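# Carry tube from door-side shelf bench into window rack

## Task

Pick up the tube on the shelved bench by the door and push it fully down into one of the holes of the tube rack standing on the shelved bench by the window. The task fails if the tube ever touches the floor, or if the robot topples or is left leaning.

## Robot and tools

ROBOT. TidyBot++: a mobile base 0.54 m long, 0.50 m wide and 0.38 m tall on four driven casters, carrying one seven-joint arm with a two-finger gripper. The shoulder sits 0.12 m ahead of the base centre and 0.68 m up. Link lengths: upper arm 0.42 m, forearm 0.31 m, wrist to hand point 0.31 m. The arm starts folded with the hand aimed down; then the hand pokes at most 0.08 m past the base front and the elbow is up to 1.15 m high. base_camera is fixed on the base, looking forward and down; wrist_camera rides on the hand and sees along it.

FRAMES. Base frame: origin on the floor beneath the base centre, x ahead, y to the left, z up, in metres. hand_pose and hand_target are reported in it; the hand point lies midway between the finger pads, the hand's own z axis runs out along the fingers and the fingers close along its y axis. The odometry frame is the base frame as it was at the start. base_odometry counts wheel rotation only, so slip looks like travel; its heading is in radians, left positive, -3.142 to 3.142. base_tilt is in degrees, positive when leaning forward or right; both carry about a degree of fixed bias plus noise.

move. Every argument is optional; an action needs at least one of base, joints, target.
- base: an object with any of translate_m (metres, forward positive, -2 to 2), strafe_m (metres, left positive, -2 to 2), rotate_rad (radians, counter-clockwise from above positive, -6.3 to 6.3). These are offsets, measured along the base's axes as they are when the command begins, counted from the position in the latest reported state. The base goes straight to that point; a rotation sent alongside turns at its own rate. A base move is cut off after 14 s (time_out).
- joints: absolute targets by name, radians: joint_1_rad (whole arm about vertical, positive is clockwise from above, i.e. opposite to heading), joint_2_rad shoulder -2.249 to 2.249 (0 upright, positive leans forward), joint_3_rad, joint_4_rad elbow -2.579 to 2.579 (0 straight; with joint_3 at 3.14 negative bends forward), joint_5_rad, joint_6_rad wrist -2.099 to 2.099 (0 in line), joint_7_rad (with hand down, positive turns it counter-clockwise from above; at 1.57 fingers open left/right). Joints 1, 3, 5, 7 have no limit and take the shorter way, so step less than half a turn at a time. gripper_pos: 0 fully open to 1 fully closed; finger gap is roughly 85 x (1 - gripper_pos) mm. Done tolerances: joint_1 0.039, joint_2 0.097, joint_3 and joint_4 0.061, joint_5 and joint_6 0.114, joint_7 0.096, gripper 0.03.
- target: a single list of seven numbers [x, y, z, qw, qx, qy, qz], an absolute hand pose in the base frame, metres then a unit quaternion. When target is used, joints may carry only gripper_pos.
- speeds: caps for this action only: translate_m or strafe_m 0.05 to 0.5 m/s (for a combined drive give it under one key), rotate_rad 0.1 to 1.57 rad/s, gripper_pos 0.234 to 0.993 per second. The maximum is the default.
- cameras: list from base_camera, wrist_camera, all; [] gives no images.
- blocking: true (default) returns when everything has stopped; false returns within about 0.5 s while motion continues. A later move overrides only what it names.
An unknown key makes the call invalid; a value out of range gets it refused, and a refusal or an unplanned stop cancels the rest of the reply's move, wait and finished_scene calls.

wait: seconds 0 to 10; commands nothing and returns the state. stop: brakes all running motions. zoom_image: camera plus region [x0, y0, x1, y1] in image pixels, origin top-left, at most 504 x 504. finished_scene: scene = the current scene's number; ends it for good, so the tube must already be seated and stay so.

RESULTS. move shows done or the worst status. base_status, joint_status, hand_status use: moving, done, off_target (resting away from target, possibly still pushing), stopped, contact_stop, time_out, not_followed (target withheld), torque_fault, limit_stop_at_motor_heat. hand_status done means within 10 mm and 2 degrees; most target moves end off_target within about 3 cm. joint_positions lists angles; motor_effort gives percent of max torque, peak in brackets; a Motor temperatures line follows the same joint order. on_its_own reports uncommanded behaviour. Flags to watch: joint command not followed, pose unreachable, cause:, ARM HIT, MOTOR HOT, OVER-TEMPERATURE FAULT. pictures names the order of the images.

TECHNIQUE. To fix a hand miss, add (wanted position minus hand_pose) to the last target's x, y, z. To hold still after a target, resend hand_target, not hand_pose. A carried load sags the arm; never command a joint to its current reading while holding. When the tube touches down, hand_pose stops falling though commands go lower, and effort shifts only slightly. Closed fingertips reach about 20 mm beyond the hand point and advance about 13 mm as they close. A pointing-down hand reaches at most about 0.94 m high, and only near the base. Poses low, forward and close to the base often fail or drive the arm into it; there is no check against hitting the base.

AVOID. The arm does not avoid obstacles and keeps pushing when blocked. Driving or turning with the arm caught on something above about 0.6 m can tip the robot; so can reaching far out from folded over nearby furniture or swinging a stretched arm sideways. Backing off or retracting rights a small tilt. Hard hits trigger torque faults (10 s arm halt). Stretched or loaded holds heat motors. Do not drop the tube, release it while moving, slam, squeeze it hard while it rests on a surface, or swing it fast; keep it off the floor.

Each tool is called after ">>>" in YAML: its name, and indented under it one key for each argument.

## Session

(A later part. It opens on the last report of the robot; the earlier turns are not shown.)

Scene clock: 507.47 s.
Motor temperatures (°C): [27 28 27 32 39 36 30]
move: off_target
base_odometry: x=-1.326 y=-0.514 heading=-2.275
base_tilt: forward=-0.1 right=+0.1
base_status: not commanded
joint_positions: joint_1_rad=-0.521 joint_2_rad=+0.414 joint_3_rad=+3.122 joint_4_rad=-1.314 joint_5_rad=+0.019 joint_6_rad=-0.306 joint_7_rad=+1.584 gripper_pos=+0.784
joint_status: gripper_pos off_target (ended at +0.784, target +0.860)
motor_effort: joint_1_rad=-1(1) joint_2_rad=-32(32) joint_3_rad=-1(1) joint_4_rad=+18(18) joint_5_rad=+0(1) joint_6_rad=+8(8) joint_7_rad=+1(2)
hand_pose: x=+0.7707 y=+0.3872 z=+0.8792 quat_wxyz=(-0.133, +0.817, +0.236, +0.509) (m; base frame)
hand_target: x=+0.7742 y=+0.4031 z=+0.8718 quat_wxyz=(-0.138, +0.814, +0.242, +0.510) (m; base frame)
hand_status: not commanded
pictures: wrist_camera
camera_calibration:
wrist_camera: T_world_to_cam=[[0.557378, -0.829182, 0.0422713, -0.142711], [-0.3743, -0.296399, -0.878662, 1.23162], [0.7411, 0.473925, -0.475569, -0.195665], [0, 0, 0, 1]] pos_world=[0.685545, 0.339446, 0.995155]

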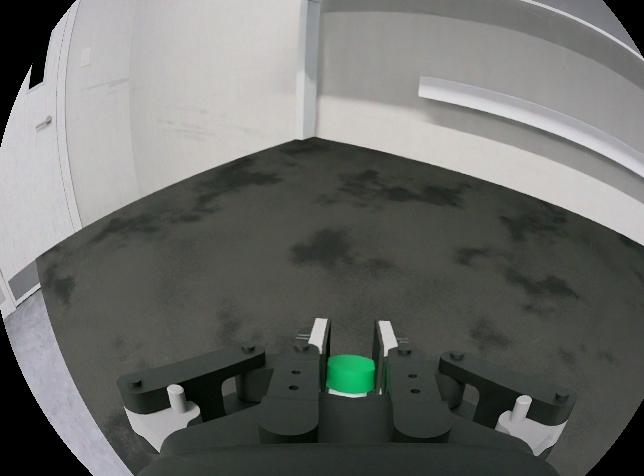

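>>> move:
  joints: {"joint_2_rad": 0.445, "joint_4_rad": -1.14, "joint_6_rad": -0.49}
  cameras: ["wrist_camera"]

>>> zoom_image:
  camera: "wrist_camera"
  region: [230, 260, 470, 476]

Scene clock: 530.97 s.
Motor temperatures (°C): [27 28 27 32 39 36 30]
move: done
base_odometry: x=-1.326 y=-0.514 heading=-2.275
base_tilt: forward=-0.1 right=+0.0
base_status: not commanded
joint_positions: joint_1_rad=-0.521 joint_2_rad=+0.414 joint_3_rad=+3.122 joint_4_rad=-1.164 joint_5_rad=+0.019 joint_6_rad=-0.447 joint_7_rad=+1.584 gripper_pos=+0.784
joint_status: all done
motor_effort: joint_1_rad=-1(1) joint_2_rad=-33(35) joint_3_rad=-1(1) joint_4_rad=+18(19) joint_5_rad=+0(1) joint_6_rad=+8(9) joint_7_rad=+2(2)
hand_pose: x=+0.7756 y=+0.3887 z=+0.9284 quat_wxyz=(-0.133, +0.815, +0.234, +0.513) (m; base frame)
hand_target: x=+0.7737 y=+0.4011 z=+0.9069 quat_wxyz=(-0.132, +0.826, +0.244, +0.491) (m; base frame)
hand_status: not commanded
pictures: wrist_camera
camera_calibration:
wrist_camera: T_world_to_cam=[[0.554792, -0.830881, 0.0429222, -0.144154], [-0.368681, -0.291767, -0.882579, 1.2746], [0.745842, 0.473823, -0.4682, -0.18712], [0, 0, 0, 1]] pos_world=[0.68946, 0.340774, 1.04352]

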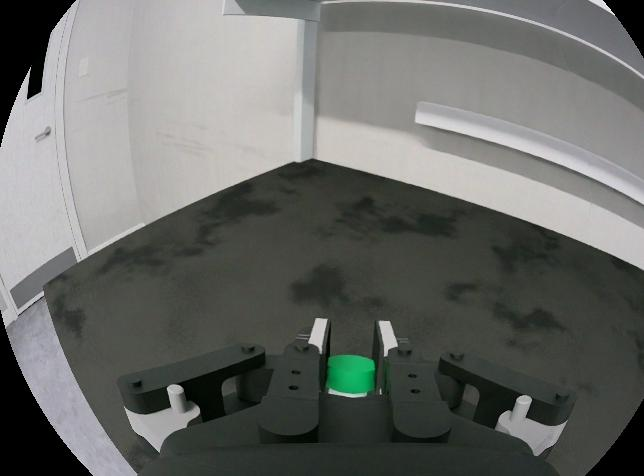

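Scaled by 2.100.

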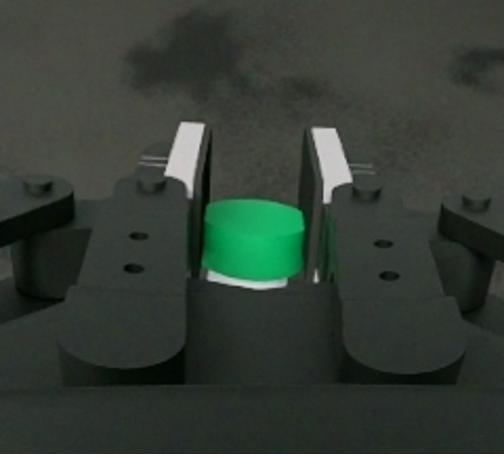

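>>> move:
  joints: {"joint_2_rad": 0.445, "joint_4_rad": -0.97, "joint_6_rad": -0.66}
  cameras: []

>>> move:
  joints: {"joint_2_rad": 0.42, "joint_4_rad": -0.82, "joint_6_rad": -0.82}
  cameras: ["wrist_camera"]

Scene clock: 539.73 s.
Motor temperatures (°C): [27 28 26 32 39 36 30]
move: done
base_odometry: x=-1.326 y=-0.514 heading=-2.275
base_tilt: forward=-0.1 right=+0.1
base_status: not commanded
joint_positions: joint_1_rad=-0.521 joint_2_rad=+0.414 joint_3_rad=+3.122 joint_4_rad=-0.994 joint_5_rad=+0.019 joint_6_rad=-0.618 joint_7_rad=+1.584 gripper_pos=+0.784
joint_status: all done
motor_effort: joint_1_rad=-1(1) joint_2_rad=-33(35) joint_3_rad=-1(1) joint_4_rad=+18(19) joint_5_rad=+0(1) joint_6_rad=+8(9) joint_7_rad=+1(2)
hand_pose: x=+0.7726 y=+0.3855 z=+0.9814 quat_wxyz=(-0.132, +0.816, +0.233, +0.513) (m; base frame)
hand_target: x=+0.7711 y=+0.3980 z=+0.9601 quat_wxyz=(-0.131, +0.826, +0.242, +0.491) (m; base frame)
hand_status: not commanded
pictures: none
No camera images: "cameras" was empty.

Scene clock: 541.07 s.
Motor temperatures (°C): [27 28 26 32 39 36 30]
move: done
base_odometry: x=-1.326 y=-0.514 heading=-2.275
base_tilt: forward=-0.1 right=+0.0
base_status: not commanded
joint_positions: joint_1_rad=-0.521 joint_2_rad=+0.413 joint_3_rad=+3.122 joint_4_rad=-0.844 joint_5_rad=+0.019 joint_6_rad=-0.778 joint_7_rad=+1.584 gripper_pos=+0.784
joint_status: all done
motor_effort: joint_1_rad=+0(1) joint_2_rad=-32(34) joint_3_rad=+0(1) joint_4_rad=+17(19) joint_5_rad=+0(1) joint_6_rad=+8(9) joint_7_rad=+1(2)
hand_pose: x=+0.7622 y=+0.3780 z=+1.0252 quat_wxyz=(-0.131, +0.818, +0.232, +0.509) (m; base frame)
hand_target: x=+0.7541 y=+0.3864 z=+1.0220 quat_wxyz=(-0.132, +0.823, +0.240, +0.498) (m; base frame)
hand_status: not commanded
pictures: wrist_camera
camera_calibration:
wrist_camera: T_world_to_cam=[[0.550099, -0.834066, 0.041534, -0.143571], [-0.378084, -0.29309, -0.878152, 1.35513], [0.74461, 0.467367, -0.476575, -0.114693], [0, 0, 0, 1]] pos_world=[0.676733, 0.331032, 1.14131]

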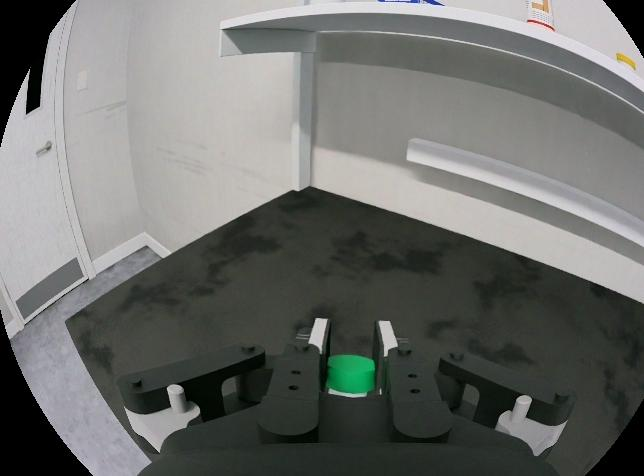

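>>> move:
  base: {"translate_m": -0.5}
  cameras: ["wrist_camera"]

>>> move:
  base: {"translate_m": -0.6}
  joints: {"joint_1_rad": 0.02, "joint_2_rad": -0.42, "joint_4_rad": -2.25, "joint_6_rad": 0.28}
  cameras: ["wrist_camera"]

Scene clock: 578.20 s.
Motor temperatures (°C): [27 28 26 32 39 36 30]
move: done
base_odometry: x=-1.002 y=-0.132 heading=-2.275
base_tilt: forward=-0.1 right=+0.0
base_status: done
joint_positions: joint_1_rad=-0.533 joint_2_rad=+0.405 joint_3_rad=+3.122 joint_4_rad=-0.843 joint_5_rad=+0.019 joint_6_rad=-0.784 joint_7_rad=+1.584 gripper_pos=+0.784
joint_status: not commanded
motor_effort: joint_1_rad=-1(2) joint_2_rad=-32(37) joint_3_rad=-1(2) joint_4_rad=+17(19) joint_5_rad=+0(1) joint_6_rad=+8(9) joint_7_rad=+1(2)
hand_pose: x=+0.7548 y=+0.3837 z=+1.0297 quat_wxyz=(-0.134, +0.816, +0.237, +0.509) (m; base frame)
hand_target: x=+0.7541 y=+0.3864 z=+1.0220 quat_wxyz=(-0.132, +0.823, +0.240, +0.498) (m; base frame)
hand_status: not commanded
pictures: wrist_camera
camera_calibration:
wrist_camera: T_world_to_cam=[[0.559674, -0.827662, 0.0417211, -0.144785], [-0.373024, -0.296559, -0.879151, 1.35646], [0.740012, 0.476475, -0.474714, -0.111645], [0, 0, 0, 1]] pos_world=[0.669645, 0.335635, 1.14558]

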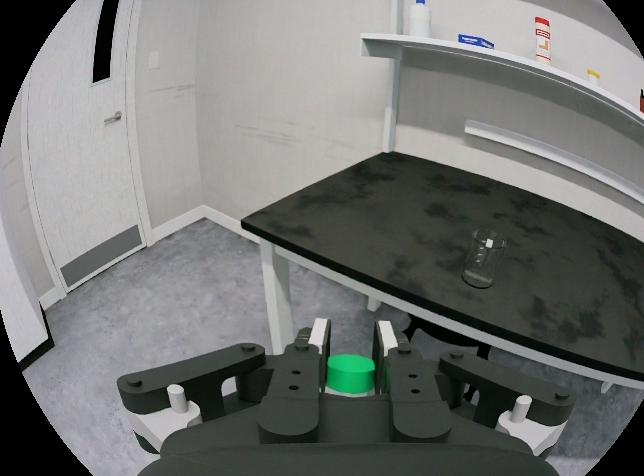

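Scene clock: 581.17 s.
Motor temperatures (°C): [27 28 26 32 39 36 30]
move: done
base_odometry: x=-0.614 y=+0.325 heading=-2.275
base_tilt: forward=-0.1 right=+0.1
base_status: done
joint_positions: joint_1_rad=+0.004 joint_2_rad=-0.406 joint_3_rad=+3.122 joint_4_rad=-2.216 joint_5_rad=+0.019 joint_6_rad=+0.223 joint_7_rad=+1.584 gripper_pos=+0.784
joint_status: all done
motor_effort: joint_1_rad=+0(2) joint_2_rad=-6(36) joint_3_rad=+0(2) joint_4_rad=+18(20) joint_5_rad=+0(1) joint_6_rad=+9(11) joint_7_rad=+2(2)
hand_pose: x=+0.5693 y=+0.0111 z=+0.9886 quat_wxyz=(+0.008, +0.713, +0.020, +0.701) (m; base frame)
hand_target: x=+0.5623 y=+0.0048 z=+0.9917 quat_wxyz=(+0.013, +0.700, +0.015, +0.714) (m; base frame)
hand_status: not commanded
pictures: wrist_camera
camera_calibration:
wrist_camera: T_world_to_cam=[[0.0497082, -0.995868, 0.076003, -0.0893508], [-0.0465288, -0.0783235, -0.995842, 1.06771], [0.997679, 0.0459651, -0.0502298, -0.377958], [0, 0, 0, 1]] pos_world=[0.431201, 0.0120178, 1.05107]

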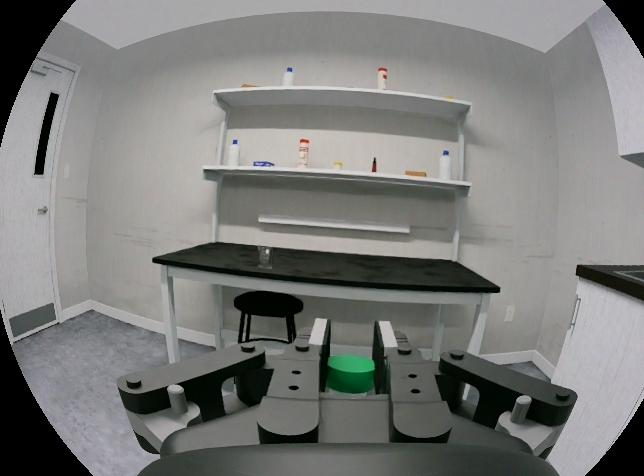

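>>> move:
  base: {"rotate_rad": 3.135}
  cameras: ["wrist_camera"]

>>> zoom_image:
  camera: "wrist_camera"
  region: [220, 160, 460, 400]

Scene clock: 591.53 s.
Motor temperatures (°C): [27 28 26 32 39 36 30]
move: done
base_odometry: x=-0.614 y=+0.325 heading=+0.860
base_tilt: forward=-0.1 right=+0.1
base_status: done
joint_positions: joint_1_rad=+0.010 joint_2_rad=-0.406 joint_3_rad=+3.122 joint_4_rad=-2.216 joint_5_rad=+0.019 joint_6_rad=+0.226 joint_7_rad=+1.584 gripper_pos=+0.784
joint_status: not commanded
motor_effort: joint_1_rad=+0(1) joint_2_rad=-6(8) joint_3_rad=+0(1) joint_4_rad=+18(18) joint_5_rad=+0(1) joint_6_rad=+9(9) joint_7_rad=+1(2)
hand_pose: x=+0.5693 y=+0.0085 z=+0.9897 quat_wxyz=(+0.010, +0.711, +0.018, +0.702) (m; base frame)
hand_target: x=+0.5623 y=+0.0048 z=+0.9917 quat_wxyz=(+0.013, +0.700, +0.015, +0.714) (m; base frame)
hand_status: not commanded
pictures: wrist_camera
camera_calibration:
wrist_camera: T_world_to_cam=[[0.0437685, -0.996138, 0.0761155, -0.0887277], [-0.0437151, -0.0780252, -0.995993, 1.0671], [0.998085, 0.0402657, -0.0469613, -0.381142], [0, 0, 0, 1]] pos_world=[0.430944, 0.0102227, 1.05168]

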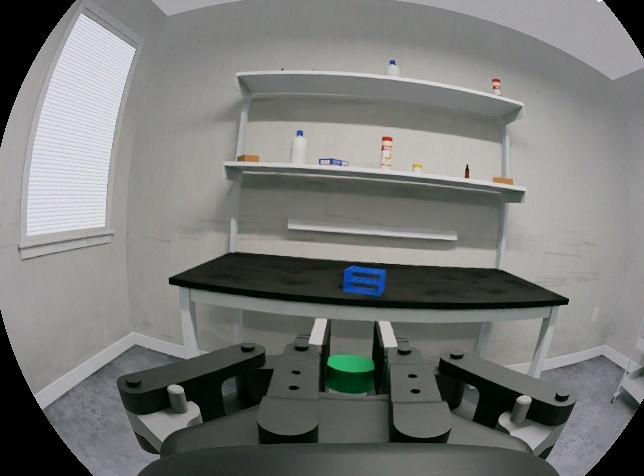

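Scaled by 2.100.

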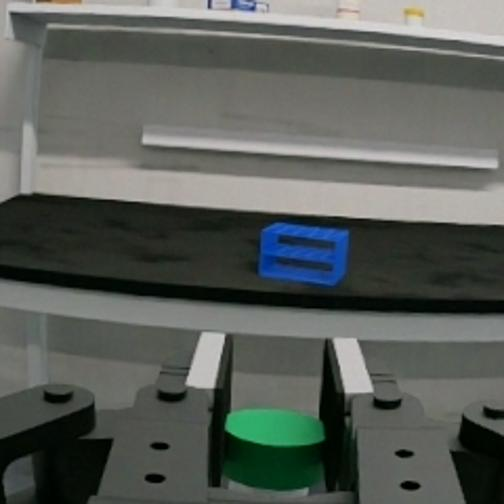

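>>> move:
  base: {"translate_m": 0.75, "strafe_m": -0.05}
  cameras: ["wrist_camera"]

>>> zoom_image:
  camera: "wrist_camera"
  region: [240, 200, 480, 440]

Scene clock: 608.27 s.
Motor temperatures (°C): [27 28 26 32 39 36 30]
move: done
base_odometry: x=-0.087 y=+0.861 heading=+0.861
base_tilt: forward=-0.1 right=+0.1
base_status: done
joint_positions: joint_1_rad=+0.010 joint_2_rad=-0.420 joint_3_rad=+3.122 joint_4_rad=-2.218 joint_5_rad=+0.019 joint_6_rad=+0.231 joint_7_rad=+1.584 gripper_pos=+0.784
joint_status: not commanded
motor_effort: joint_1_rad=+0(1) joint_2_rad=-6(10) joint_3_rad=+0(1) joint_4_rad=+18(19) joint_5_rad=+0(1) joint_6_rad=+9(10) joint_7_rad=+1(2)
hand_pose: x=+0.5648 y=+0.0086 z=+0.9962 quat_wxyz=(+0.010, +0.706, +0.018, +0.708) (m; base frame)
hand_target: x=+0.5623 y=+0.0048 z=+0.9917 quat_wxyz=(+0.013, +0.700, +0.015, +0.714) (m; base frame)
hand_status: not commanded
pictures: wrist_camera
camera_calibration:
wrist_camera: T_world_to_cam=[[0.0425743, -0.996127, 0.0769308, -0.0891095], [-0.0271239, -0.0781247, -0.996575, 1.06461], [0.998725, 0.0403418, -0.0303449, -0.393357], [0, 0, 0, 1]] pos_world=[0.425525, 0.0102766, 1.05588]

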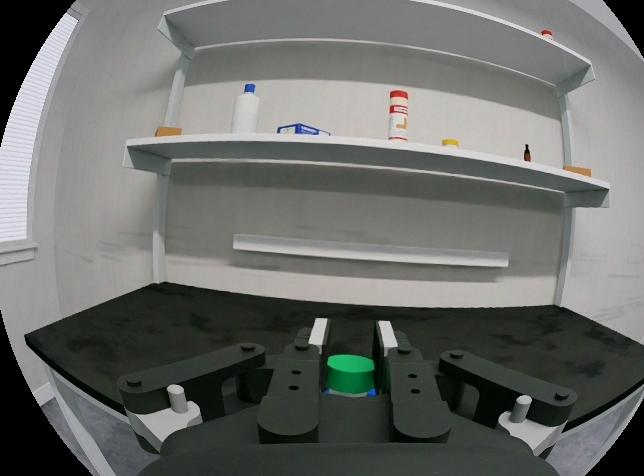

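Scaled by 2.100.

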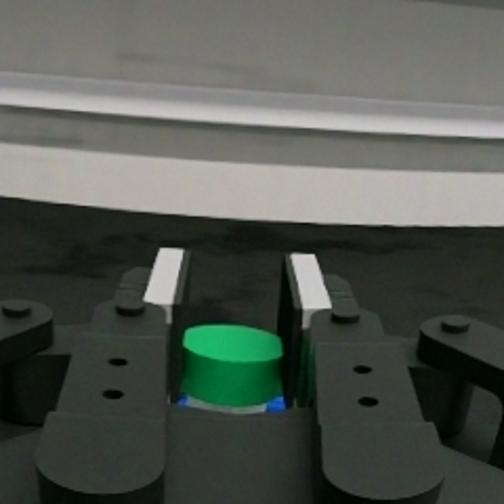

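>>> move:
  joints: {"joint_2_rad": -0.45, "joint_4_rad": -1.76, "joint_6_rad": -0.86}
  cameras: ["wrist_camera"]

>>> zoom_image:
  camera: "wrist_camera"
  region: [260, 140, 440, 320]

Scene clock: 625.67 s.
Motor temperatures (°C): [27 28 26 32 38 36 29]
move: done
base_odometry: x=-0.087 y=+0.861 heading=+0.861
base_tilt: forward=-0.1 right=+0.1
base_status: not commanded
joint_positions: joint_1_rad=+0.010 joint_2_rad=-0.437 joint_3_rad=+3.122 joint_4_rad=-1.788 joint_5_rad=+0.019 joint_6_rad=-0.817 joint_7_rad=+1.584 gripper_pos=+0.784
joint_status: all done
motor_effort: joint_1_rad=+0(1) joint_2_rad=-4(7) joint_3_rad=+0(1) joint_4_rad=+17(20) joint_5_rad=+0(1) joint_6_rad=+7(10) joint_7_rad=+1(2)
hand_pose: x=+0.5049 y=+0.0022 z=+0.9569 quat_wxyz=(+0.014, +0.883, +0.014, +0.468) (m; base frame)
hand_target: x=+0.4966 y=-0.0014 z=+0.9661 quat_wxyz=(+0.017, +0.884, +0.009, +0.467) (m; base frame)
hand_status: not commanded
pictures: wrist_camera
camera_calibration:
wrist_camera: T_world_to_cam=[[0.0571726, -0.997054, 0.0511367, -0.0726078], [-0.586188, -0.0749866, -0.806698, 1.12397], [0.808156, 0.0161453, -0.588748, 0.296171], [0, 0, 0, 1]] pos_world=[0.423658, 0.00710734, 1.08479]

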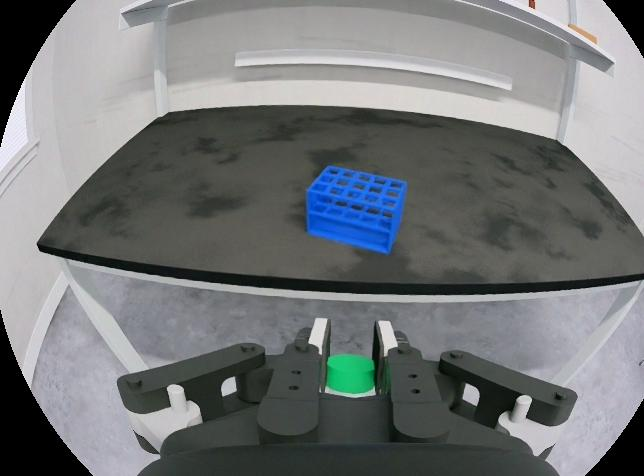

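Scaled by 2.800.

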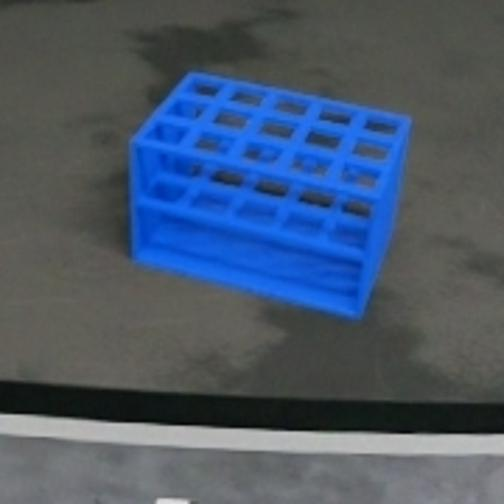

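>>> zoom_image:
  camera: "wrist_camera"
  region: [305, 310, 395, 400]

Scaled by 5.600.

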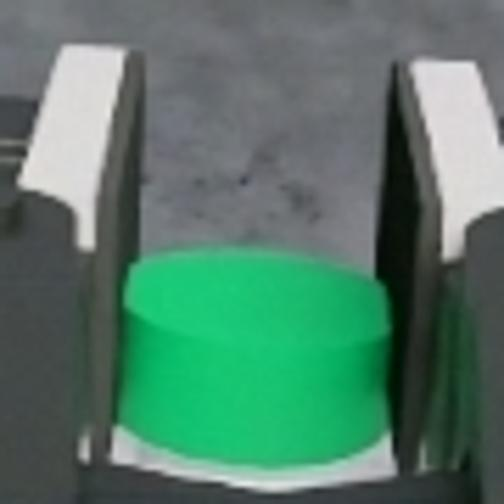

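>>> move:
  joints: {"joint_2_rad": 0.005, "joint_4_rad": -1.21, "joint_6_rad": -1.17}
  cameras: ["wrist_camera"]

>>> zoom_image:
  camera: "wrist_camera"
  region: [250, 140, 430, 320]

Scene clock: 834.23 s.
Motor temperatures (°C): [26 27 26 32 38 36 29]
move: done
base_odometry: x=-0.087 y=+0.861 heading=+0.861
base_tilt: forward=-0.1 right=+0.1
base_status: not commanded
joint_positions: joint_1_rad=+0.010 joint_2_rad=-0.020 joint_3_rad=+3.122 joint_4_rad=-1.239 joint_5_rad=+0.019 joint_6_rad=-1.128 joint_7_rad=+1.584 gripper_pos=+0.784
joint_status: all done
motor_effort: joint_1_rad=-1(1) joint_2_rad=-17(18) joint_3_rad=+0(1) joint_4_rad=+16(18) joint_5_rad=+0(1) joint_6_rad=+7(8) joint_7_rad=+1(2)
hand_pose: x=+0.6276 y=+0.0009 z=+0.9924 quat_wxyz=(+0.010, +0.922, +0.011, +0.387) (m; base frame)
hand_target: x=+0.6292 y=-0.0041 z=+0.9857 quat_wxyz=(+0.012, +0.929, +0.007, +0.369) (m; base frame)
hand_status: not commanded
pictures: wrist_camera
camera_calibration:
wrist_camera: T_world_to_cam=[[0.0601339, -0.997661, 0.0325017, -0.0661351], [-0.722108, -0.065959, -0.688628, 1.19253], [0.689162, 0.0179402, -0.724386, 0.427223], [0, 0, 0, 1]] pos_world=[0.570689, 0.00501349, 1.13284]

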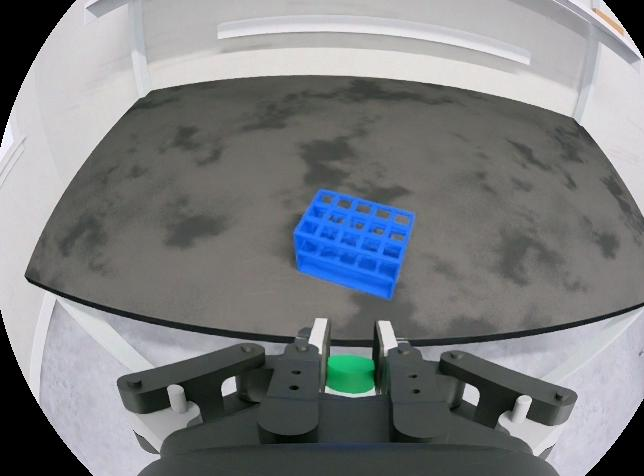

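Scaled by 2.800.

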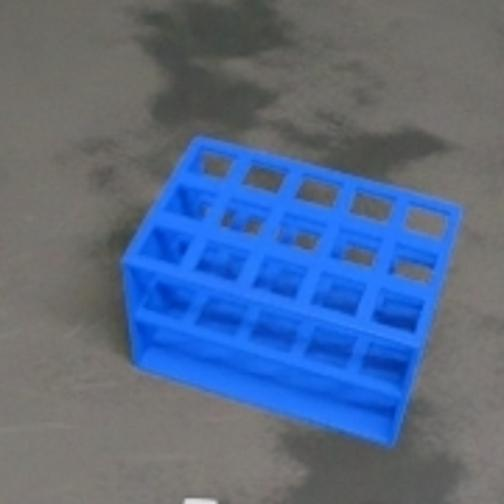

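>>> zoom_image:
  camera: "wrist_camera"
  region: [290, 180, 420, 270]

Scaled by 3.877.

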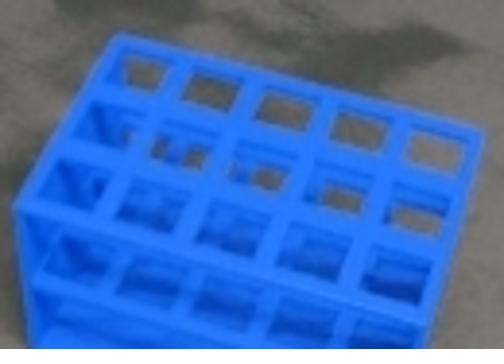

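>>> move:
  joints: {"joint_6_rad": -0.26, "joint_7_rad": 1.545}
  cameras: ["wrist_camera"]

>>> zoom_image:
  camera: "wrist_camera"
  region: [90, 0, 330, 240]

>>> zoom_image:
  camera: "wrist_camera"
  region: [400, 0, 640, 240]

Scene clock: 950.77 s.
Motor temperatures (°C): [26 27 26 32 38 36 29]
move: done
base_odometry: x=-0.087 y=+0.861 heading=+0.861
base_tilt: forward=-0.1 right=+0.1
base_status: not commanded
joint_positions: joint_1_rad=+0.010 joint_2_rad=-0.019 joint_3_rad=+3.122 joint_4_rad=-1.227 joint_5_rad=+0.019 joint_6_rad=-0.312 joint_7_rad=+1.584 gripper_pos=+0.784
joint_status: all done
motor_effort: joint_1_rad=+0(1) joint_2_rad=-18(19) joint_3_rad=+0(1) joint_4_rad=+17(18) joint_5_rad=+0(1) joint_6_rad=+9(10) joint_7_rad=+1(2)
hand_pose: x=+0.7156 y=+0.0053 z=+1.2297 quat_wxyz=(+0.010, +0.689, +0.012, +0.725) (m; base frame)
hand_target: x=+0.7254 y=-0.0002 z=+1.2418 quat_wxyz=(-0.001, +0.672, -0.004, +0.740) (m; base frame)
hand_status: not commanded
pictures: wrist_camera
camera_calibration:
wrist_camera: T_world_to_cam=[[0.0308457, -0.997068, 0.0700342, -0.0999145], [0.0193386, -0.0694591, -0.997397, 1.26893], [0.999337, 0.0321198, 0.0171394, -0.595486], [0, 0, 0, 1]] pos_world=[0.573634, 0.00764421, 1.28283]

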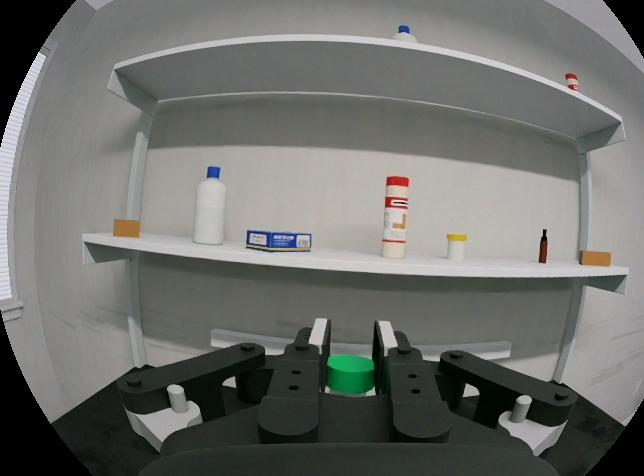

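Scaled by 2.100.

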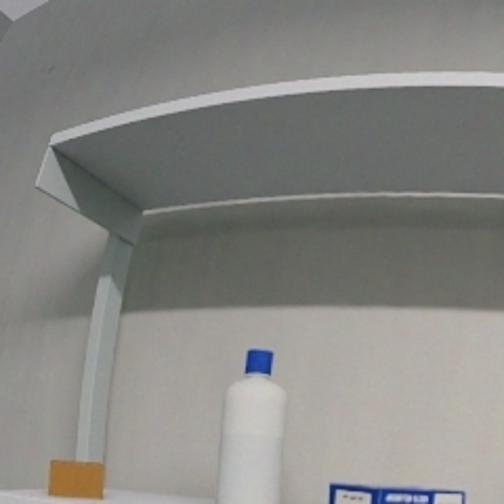

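Scaled by 2.100.

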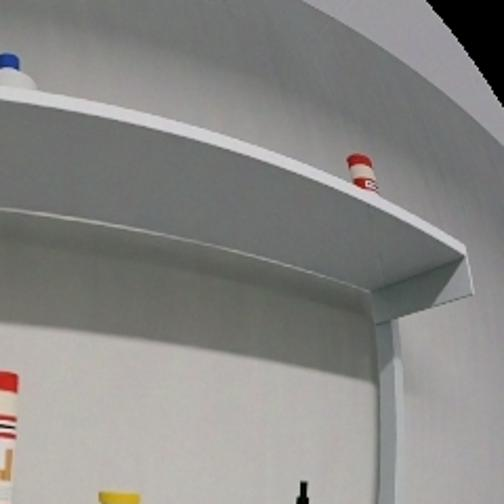

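>>> zoom_image:
  camera: "wrist_camera"
  region: [60, 220, 260, 420]

>>> zoom_image:
  camera: "wrist_camera"
  region: [440, 220, 640, 420]

Scaled by 2.520.

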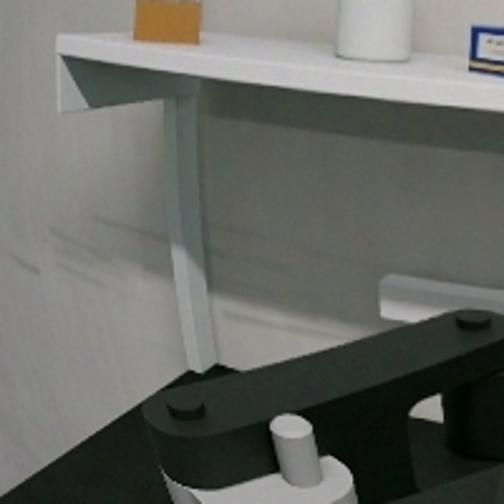

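Scaled by 2.520.

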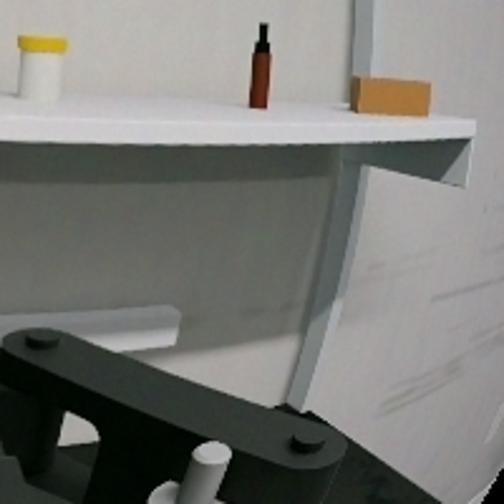

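>>> move:

Scene clock: 1030.27 s.
Motor temperatures (°C): [26 27 26 32 38 36 29]
base_odometry: x=-0.087 y=+0.861 heading=+0.861
base_tilt: forward=+0.0 right=+0.1
base_status: not commanded
joint_positions: joint_1_rad=+0.010 joint_2_rad=-0.019 joint_3_rad=+3.122 joint_4_rad=-1.227 joint_5_rad=+0.019 joint_6_rad=-0.312 joint_7_rad=+1.584 gripper_pos=+0.784
joint_status: all done
motor_effort: joint_1_rad=+0(1) joint_2_rad=-18(19) joint_3_rad=+0(1) joint_4_rad=+18(18) joint_5_rad=-1(1) joint_6_rad=+9(10) joint_7_rad=+1(2)
hand_pose: x=+0.7156 y=+0.0053 z=+1.2297 quat_wxyz=(+0.010, +0.689, +0.012, +0.725) (m; base frame)
hand_target: x=+0.7254 y=-0.0002 z=+1.2418 quat_wxyz=(-0.001, +0.672, -0.004, +0.740) (m; base frame)
hand_status: not commanded
pictures: base_camera, wrist_camera
camera_calibration:
wrist_camera: T_world_to_cam=[[0.0308457, -0.997068, 0.0700342, -0.0999145], [0.0193386, -0.0694591, -0.997397, 1.26893], [0.999337, 0.0321198, 0.0171394, -0.595486], [0, 0, 0, 1]] pos_world=[0.573634, 0.00764421, 1.28283]

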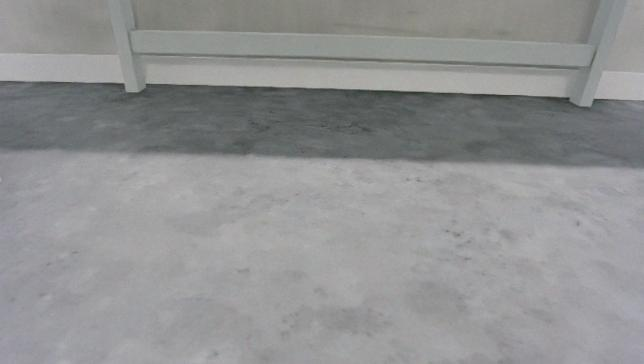

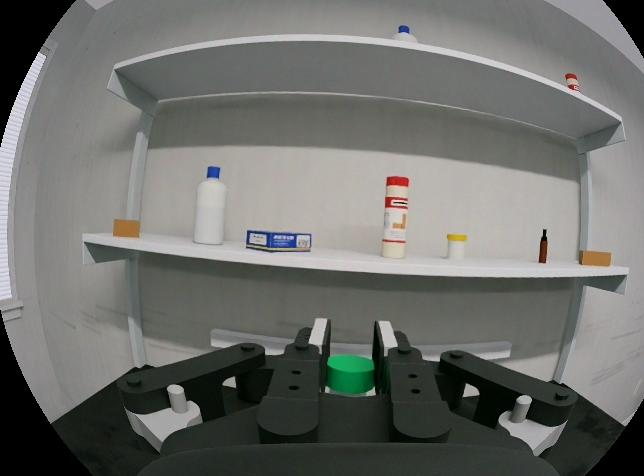

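>>> move:
  joints: {"joint_6_rad": 0.19}
  cameras: []

>>> move:
  joints: {"joint_2_rad": 0.302, "joint_4_rad": -1.385}

Scene clock: 1045.33 s.
Motor temperatures (°C): [26 27 26 32 38 36 29]
move: done
base_odometry: x=-0.087 y=+0.861 heading=+0.861
base_tilt: forward=-0.1 right=+0.1
base_status: not commanded
joint_positions: joint_1_rad=+0.010 joint_2_rad=-0.014 joint_3_rad=+3.122 joint_4_rad=-1.223 joint_5_rad=+0.019 joint_6_rad=+0.137 joint_7_rad=+1.584 gripper_pos=+0.784
joint_status: all done
motor_effort: joint_1_rad=+0(1) joint_2_rad=-18(21) joint_3_rad=+0(1) joint_4_rad=+17(19) joint_5_rad=+0(1) joint_6_rad=+8(10) joint_7_rad=+1(2)
hand_pose: x=+0.6801 y=+0.0076 z=+1.3629 quat_wxyz=(+0.009, +0.510, +0.012, +0.860) (m; base frame)
hand_target: x=+0.6816 y=+0.0024 z=+1.3736 quat_wxyz=(-0.004, +0.490, +0.000, +0.871) (m; base frame)
hand_status: not commanded
pictures: none
No camera images: "cameras" was empty.

Scene clock: 1046.93 s.
Motor temperatures (°C): [26 27 26 32 38 36 29]
move: done
base_odometry: x=-0.087 y=+0.861 heading=+0.861
base_tilt: forward=+0.0 right=+0.1
base_status: not commanded
joint_positions: joint_1_rad=+0.010 joint_2_rad=+0.292 joint_3_rad=+3.122 joint_4_rad=-1.369 joint_5_rad=+0.019 joint_6_rad=+0.149 joint_7_rad=+1.584 gripper_pos=+0.784
joint_status: all done
motor_effort: joint_1_rad=+0(1) joint_2_rad=-30(36) joint_3_rad=+0(1) joint_4_rad=+18(22) joint_5_rad=+0(1) joint_6_rad=+9(11) joint_7_rad=+1(2)
hand_pose: x=+0.8636 y=+0.0063 z=+1.0752 quat_wxyz=(+0.006, +0.686, +0.013, +0.728) (m; base frame)
hand_target: x=+0.8666 y=-0.0005 z=+1.0701 quat_wxyz=(-0.006, +0.681, -0.004, +0.733) (m; base frame)
hand_status: not commanded
pictures: base_camera, wrist_camera
camera_calibration:
wrist_camera: T_world_to_cam=[[0.0379945, -0.99713, 0.0654772, -0.0938816], [0.0285747, -0.0644135, -0.997514, 1.10415], [0.998869, 0.0397711, 0.0260453, -0.750001], [0, 0, 0, 1]] pos_world=[0.721169, 0.00733814, 1.12708]

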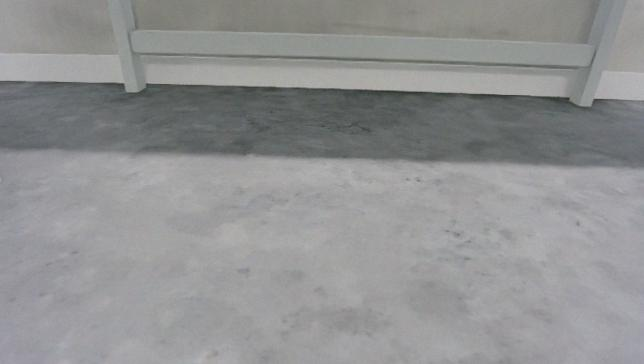

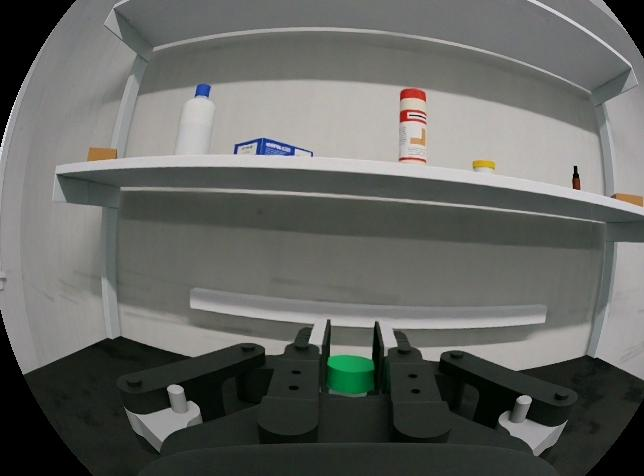

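>>> move:
  joints: {"joint_1_rad": 0.042, "joint_2_rad": 0.325, "joint_4_rad": -1.596, "joint_6_rad": 0.416}
  cameras: ["wrist_camera"]

Scene clock: 1072.97 s.
Motor temperatures (°C): [26 27 26 32 38 36 29]
move: done
base_odometry: x=-0.087 y=+0.861 heading=+0.861
base_tilt: forward=+0.0 right=+0.1
base_status: not commanded
joint_positions: joint_1_rad=+0.027 joint_2_rad=+0.293 joint_3_rad=+3.122 joint_4_rad=-1.565 joint_5_rad=+0.019 joint_6_rad=+0.360 joint_7_rad=+1.584 gripper_pos=+0.784
joint_status: all done
motor_effort: joint_1_rad=+0(1) joint_2_rad=-29(31) joint_3_rad=-1(1) joint_4_rad=+18(19) joint_5_rad=-1(1) joint_6_rad=+9(10) joint_7_rad=+1(2)
hand_pose: x=+0.8523 y=-0.0048 z=+1.0182 quat_wxyz=(+0.010, +0.681, +0.008, +0.732) (m; base frame)
hand_target: x=+0.8589 y=-0.0153 z=+0.9933 quat_wxyz=(+0.001, +0.683, -0.010, +0.730) (m; base frame)
hand_status: not commanded
pictures: wrist_camera
camera_calibration:
wrist_camera: T_world_to_cam=[[0.0238725, -0.997593, 0.0651052, -0.0884433], [0.0404706, -0.064106, -0.997122, 1.03631], [0.998896, 0.0264386, 0.0388428, -0.749848], [0, 0, 0, 1]] pos_world=[0.709191, -0.00197174, 1.06821]

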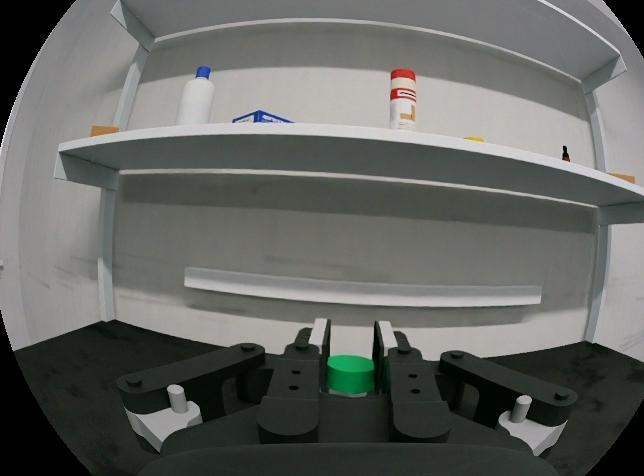

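>>> move:
  joints: {"joint_2_rad": 0.358, "joint_4_rad": -1.655, "joint_6_rad": 0.49}
  cameras: []

Scene clock: 1081.63 s.
Motor temperatures (°C): [26 27 26 32 38 36 29]
move: done
base_odometry: x=-0.087 y=+0.861 heading=+0.861
base_tilt: forward=-0.1 right=+0.1
base_status: not commanded
joint_positions: joint_1_rad=+0.027 joint_2_rad=+0.322 joint_3_rad=+3.122 joint_4_rad=-1.625 joint_5_rad=+0.019 joint_6_rad=+0.439 joint_7_rad=+1.584 gripper_pos=+0.784
joint_status: all done
motor_effort: joint_1_rad=+0(1) joint_2_rad=-29(31) joint_3_rad=-1(1) joint_4_rad=+17(18) joint_5_rad=+0(1) joint_6_rad=+9(10) joint_7_rad=+2(2)
hand_pose: x=+0.8550 y=-0.0045 z=+0.9852 quat_wxyz=(+0.010, +0.684, +0.008, +0.729) (m; base frame)
hand_target: x=+0.8611 y=-0.0150 z=+0.9564 quat_wxyz=(+0.000, +0.690, -0.010, +0.724) (m; base frame)
hand_status: not commanded
pictures: none
No camera images: "cameras" was empty.

>>> move:
  joints: {"joint_2_rad": 0.390, "joint_4_rad": -1.707, "joint_6_rad": 0.563}
  cameras: ["wrist_camera"]

Scene clock: 1112.43 s.
Motor temperatures (°C): [26 27 25 31 38 36 29]
move: done
base_odometry: x=-0.087 y=+0.861 heading=+0.861
base_tilt: forward=-0.1 right=+0.1
base_status: not commanded
joint_positions: joint_1_rad=+0.027 joint_2_rad=+0.342 joint_3_rad=+3.122 joint_4_rad=-1.672 joint_5_rad=+0.019 joint_6_rad=+0.520 joint_7_rad=+1.584 gripper_pos=+0.784
joint_status: all done
motor_effort: joint_1_rad=-1(1) joint_2_rad=-29(30) joint_3_rad=-1(1) joint_4_rad=+16(18) joint_5_rad=+0(1) joint_6_rad=+8(10) joint_7_rad=+1(2)
hand_pose: x=+0.8541 y=-0.0042 z=+0.9677 quat_wxyz=(+0.009, +0.679, +0.008, +0.734) (m; base frame)
hand_target: x=+0.8615 y=-0.0148 z=+0.9247 quat_wxyz=(-0.001, +0.694, -0.011, +0.720) (m; base frame)
hand_status: not commanded
pictures: wrist_camera
camera_calibration:
wrist_camera: T_world_to_cam=[[0.0260453, -0.997655, 0.0632908, -0.0846693], [0.0455371, -0.0620625, -0.997033, 0.981543], [0.998623, 0.0288501, 0.0438139, -0.754283], [0, 0, 0, 1]] pos_world=[0.710753, -0.00179269, 1.01704]

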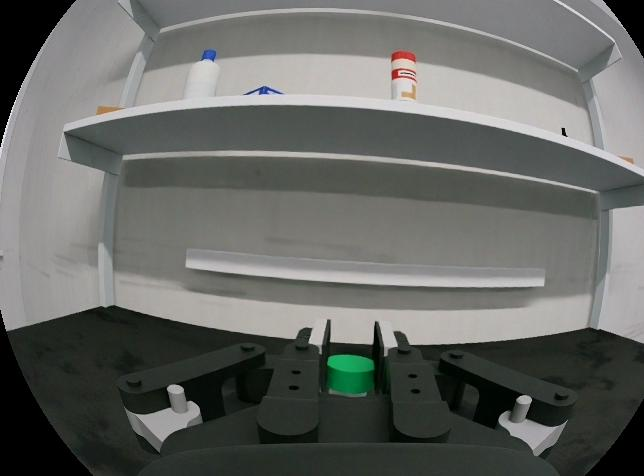

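>>> move:
  joints: {"joint_2_rad": 0.425, "joint_4_rad": -1.745, "joint_6_rad": 0.615}
  cameras: ["wrist_camera"]

Scene clock: 1118.73 s.
Motor temperatures (°C): [26 27 25 31 38 36 29]
move: done
base_odometry: x=-0.087 y=+0.861 heading=+0.861
base_tilt: forward=-0.1 right=+0.1
base_status: not commanded
joint_positions: joint_1_rad=+0.028 joint_2_rad=+0.356 joint_3_rad=+3.122 joint_4_rad=-1.694 joint_5_rad=+0.019 joint_6_rad=+0.594 joint_7_rad=+1.584 gripper_pos=+0.784
joint_status: all done
motor_effort: joint_1_rad=+0(1) joint_2_rad=-25(29) joint_3_rad=-1(1) joint_4_rad=+13(17) joint_5_rad=+0(1) joint_6_rad=+6(9) joint_7_rad=+1(2)
hand_pose: x=+0.8536 y=-0.0044 z=+0.9670 quat_wxyz=(+0.009, +0.665, +0.008, +0.746) (m; base frame)
hand_target: x=+0.8630 y=-0.0146 z=+0.8929 quat_wxyz=(-0.002, +0.701, -0.011, +0.713) (m; base frame)
hand_status: not commanded
pictures: wrist_camera
camera_calibration:
wrist_camera: T_world_to_cam=[[0.0240553, -0.99768, 0.0636893, -0.0834522], [0.0827269, -0.0615027, -0.994673, 0.946817], [0.996282, 0.0291959, 0.0810555, -0.787754], [0, 0, 0, 1]] pos_world=[0.708505, -0.0020275, 1.01094]

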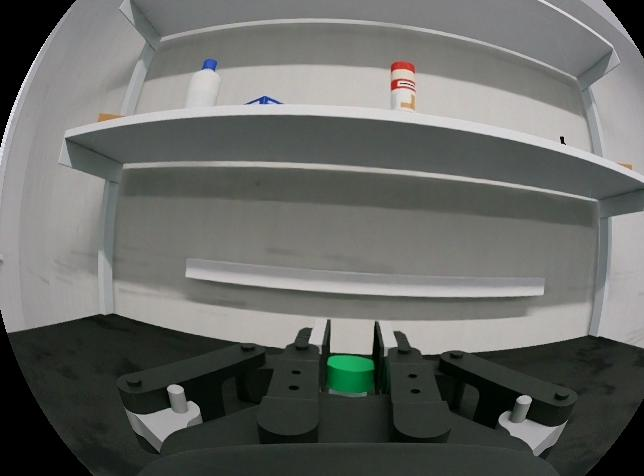

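>>> move:
  joints: {"joint_2_rad": 0.30, "joint_4_rad": -1.50, "joint_6_rad": 0.33}
  cameras: ["wrist_camera"]

Scene clock: 1176.30 s.
Motor temperatures (°C): [26 27 25 31 38 36 29]
move: done
base_odometry: x=-0.087 y=+0.861 heading=+0.861
base_tilt: forward=+0.0 right=+0.1
base_status: not commanded
joint_positions: joint_1_rad=+0.028 joint_2_rad=+0.301 joint_3_rad=+3.122 joint_4_rad=-1.523 joint_5_rad=+0.019 joint_6_rad=+0.370 joint_7_rad=+1.584 gripper_pos=+0.784
joint_status: all done
motor_effort: joint_1_rad=+0(1) joint_2_rad=-30(32) joint_3_rad=+0(1) joint_4_rad=+17(19) joint_5_rad=+0(1) joint_6_rad=+9(10) joint_7_rad=+0(2)
hand_pose: x=+0.8572 y=-0.0054 z=+1.0411 quat_wxyz=(+0.011, +0.665, +0.008, +0.747) (m; base frame)
hand_target: x=+0.8588 y=-0.0158 z=+1.0438 quat_wxyz=(+0.002, +0.671, -0.010, +0.742) (m; base frame)
hand_status: not commanded
pictures: wrist_camera
camera_calibration:
wrist_camera: T_world_to_cam=[[0.0202913, -0.997595, 0.0662746, -0.0888132], [0.084736, -0.0643338, -0.994324, 1.01806], [0.996197, 0.025792, 0.0832268, -0.799511], [0, 0, 0, 1]] pos_world=[0.712006, -0.00248299, 1.08471]

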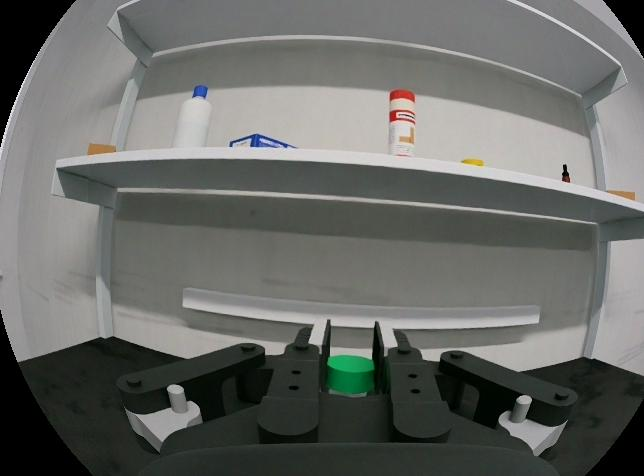

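>>> zoom_image:
  camera: "wrist_camera"
  region: [290, 300, 410, 410]

>>> move:
  joints: {"joint_2_rad": 0.05, "joint_4_rad": -1.25, "joint_6_rad": -0.3}
  cameras: []

>>> move:
  joints: {"joint_2_rad": 0.005, "joint_4_rad": -1.21, "joint_6_rad": -1.17}
  cameras: ["wrist_camera"]

Scaled by 4.200.

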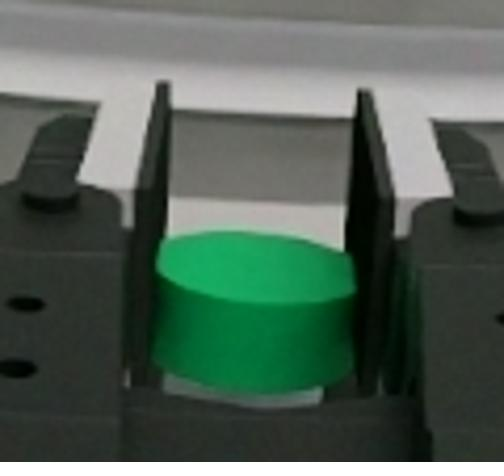

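Scene clock: 1185.27 s.
Motor temperatures (°C): [26 27 25 31 38 36 29]
move: done
base_odometry: x=-0.087 y=+0.861 heading=+0.861
base_tilt: forward=-0.1 right=+0.1
base_status: not commanded
joint_positions: joint_1_rad=+0.028 joint_2_rad=+0.034 joint_3_rad=+3.122 joint_4_rad=-1.264 joint_5_rad=+0.019 joint_6_rad=-0.257 joint_7_rad=+1.584 gripper_pos=+0.784
joint_status: all done
motor_effort: joint_1_rad=+0(1) joint_2_rad=-21(33) joint_3_rad=+0(1) joint_4_rad=+18(20) joint_5_rad=+0(1) joint_6_rad=+9(10) joint_7_rad=+1(2)
hand_pose: x=+0.7468 y=-0.0058 z=+1.1925 quat_wxyz=(+0.016, +0.701, +0.006, +0.713) (m; base frame)
hand_target: x=+0.7537 y=-0.0148 z=+1.1771 quat_wxyz=(+0.007, +0.717, -0.013, +0.697) (m; base frame)
hand_status: not commanded
pictures: none
No camera images: "cameras" was empty.

Scene clock: 1186.83 s.
Motor temperatures (°C): [26 27 25 31 38 36 29]
move: done
base_odometry: x=-0.087 y=+0.861 heading=+0.861
base_tilt: forward=-0.1 right=+0.0
base_status: not commanded
joint_positions: joint_1_rad=+0.028 joint_2_rad=+0.018 joint_3_rad=+3.122 joint_4_rad=-1.235 joint_5_rad=+0.019 joint_6_rad=-1.129 joint_7_rad=+1.584 gripper_pos=+0.784
joint_status: all done
motor_effort: joint_1_rad=-1(1) joint_2_rad=-18(21) joint_3_rad=+0(1) joint_4_rad=+16(19) joint_5_rad=+0(1) joint_6_rad=+6(9) joint_7_rad=+1(2)
hand_pose: x=+0.6391 y=-0.0085 z=+0.9748 quat_wxyz=(+0.013, +0.929, +0.003, +0.370) (m; base frame)
hand_target: x=+0.6290 y=-0.0153 z=+0.9857 quat_wxyz=(+0.009, +0.929, -0.022, +0.369) (m; base frame)
hand_status: not commanded
pictures: wrist_camera
camera_calibration:
wrist_camera: T_world_to_cam=[[0.0435126, -0.998603, 0.0299713, -0.0624823], [-0.746743, -0.0524382, -0.663042, 1.17899], [0.663688, 0.00646991, -0.747982, 0.445972], [0, 0, 0, 1]] pos_world=[0.587132, -0.0034565, 1.11717]

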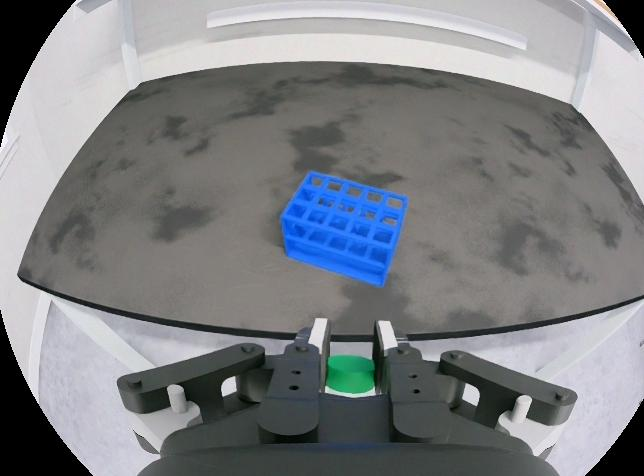

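>>> zoom_image:
  camera: "wrist_camera"
  region: [265, 155, 425, 295]

Scaled by 3.150.

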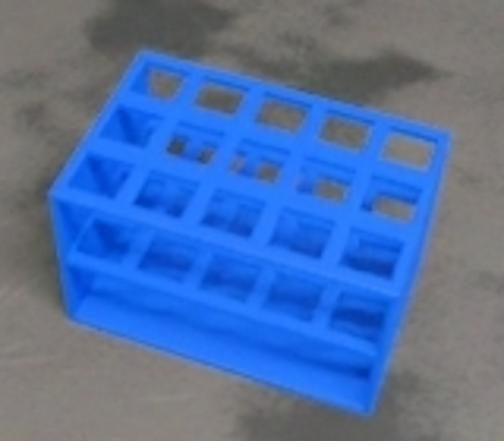

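>>> move:
  joints: {"joint_2_rad": 0.2, "joint_4_rad": -0.6, "joint_6_rad": -1.3}
  cameras: []

>>> move:
  joints: {"joint_2_rad": 0.5, "joint_4_rad": -0.48, "joint_6_rad": -1.634}
  cameras: ["wrist_camera"]

Scene clock: 1319.80 s.
Motor temperatures (°C): [26 27 25 31 38 36 29]
move: done
base_odometry: x=-0.087 y=+0.861 heading=+0.861
base_tilt: forward=-0.1 right=+0.1
base_status: not commanded
joint_positions: joint_1_rad=+0.028 joint_2_rad=+0.164 joint_3_rad=+3.122 joint_4_rad=-0.627 joint_5_rad=+0.019 joint_6_rad=-1.258 joint_7_rad=+1.584 gripper_pos=+0.784
joint_status: all done
motor_effort: joint_1_rad=+0(1) joint_2_rad=-20(21) joint_3_rad=+0(1) joint_4_rad=+14(18) joint_5_rad=+0(1) joint_6_rad=+8(9) joint_7_rad=+2(2)
hand_pose: x=+0.6870 y=-0.0108 z=+1.1750 quat_wxyz=(+0.014, +0.854, -0.001, +0.519) (m; base frame)
hand_target: x=+0.6962 y=-0.0191 z=+1.1561 quat_wxyz=(+0.007, +0.867, -0.024, +0.498) (m; base frame)
hand_status: not commanded
pictures: none
No camera images: "cameras" was empty.

Scene clock: 1321.57 s.
Motor temperatures (°C): [26 27 25 31 38 36 29]
move: done
base_odometry: x=-0.087 y=+0.861 heading=+0.861
base_tilt: forward=+0.0 right=+0.1
base_status: not commanded
joint_positions: joint_1_rad=+0.028 joint_2_rad=+0.483 joint_3_rad=+3.122 joint_4_rad=-0.506 joint_5_rad=+0.019 joint_6_rad=-1.592 joint_7_rad=+1.584 gripper_pos=+0.784
joint_status: all done
motor_effort: joint_1_rad=+0(1) joint_2_rad=-31(36) joint_3_rad=-1(1) joint_4_rad=+14(16) joint_5_rad=+0(1) joint_6_rad=+5(9) joint_7_rad=+2(2)
hand_pose: x=+0.7422 y=-0.0138 z=+0.9634 quat_wxyz=(+0.008, +0.961, -0.003, +0.276) (m; base frame)
hand_target: x=+0.7379 y=-0.0223 z=+0.9573 quat_wxyz=(+0.004, +0.965, -0.029, +0.261) (m; base frame)
hand_status: not commanded
pictures: wrist_camera
camera_calibration:
wrist_camera: T_world_to_cam=[[0.0380678, -0.999247, 0.00743609, -0.0461482], [-0.863423, -0.0366377, -0.503148, 1.18093], [0.503042, 0.0127333, -0.864168, 0.600285], [0, 0, 0, 1]] pos_world=[0.719427, -0.0104907, 1.11327]

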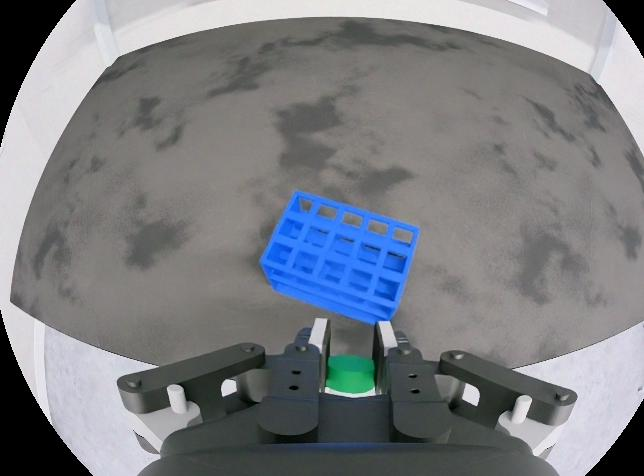

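>>> zoom_image:
  camera: "wrist_camera"
  region: [250, 180, 430, 330]

Scaled by 2.800.

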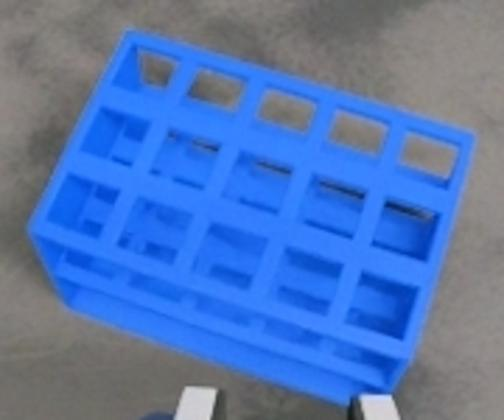

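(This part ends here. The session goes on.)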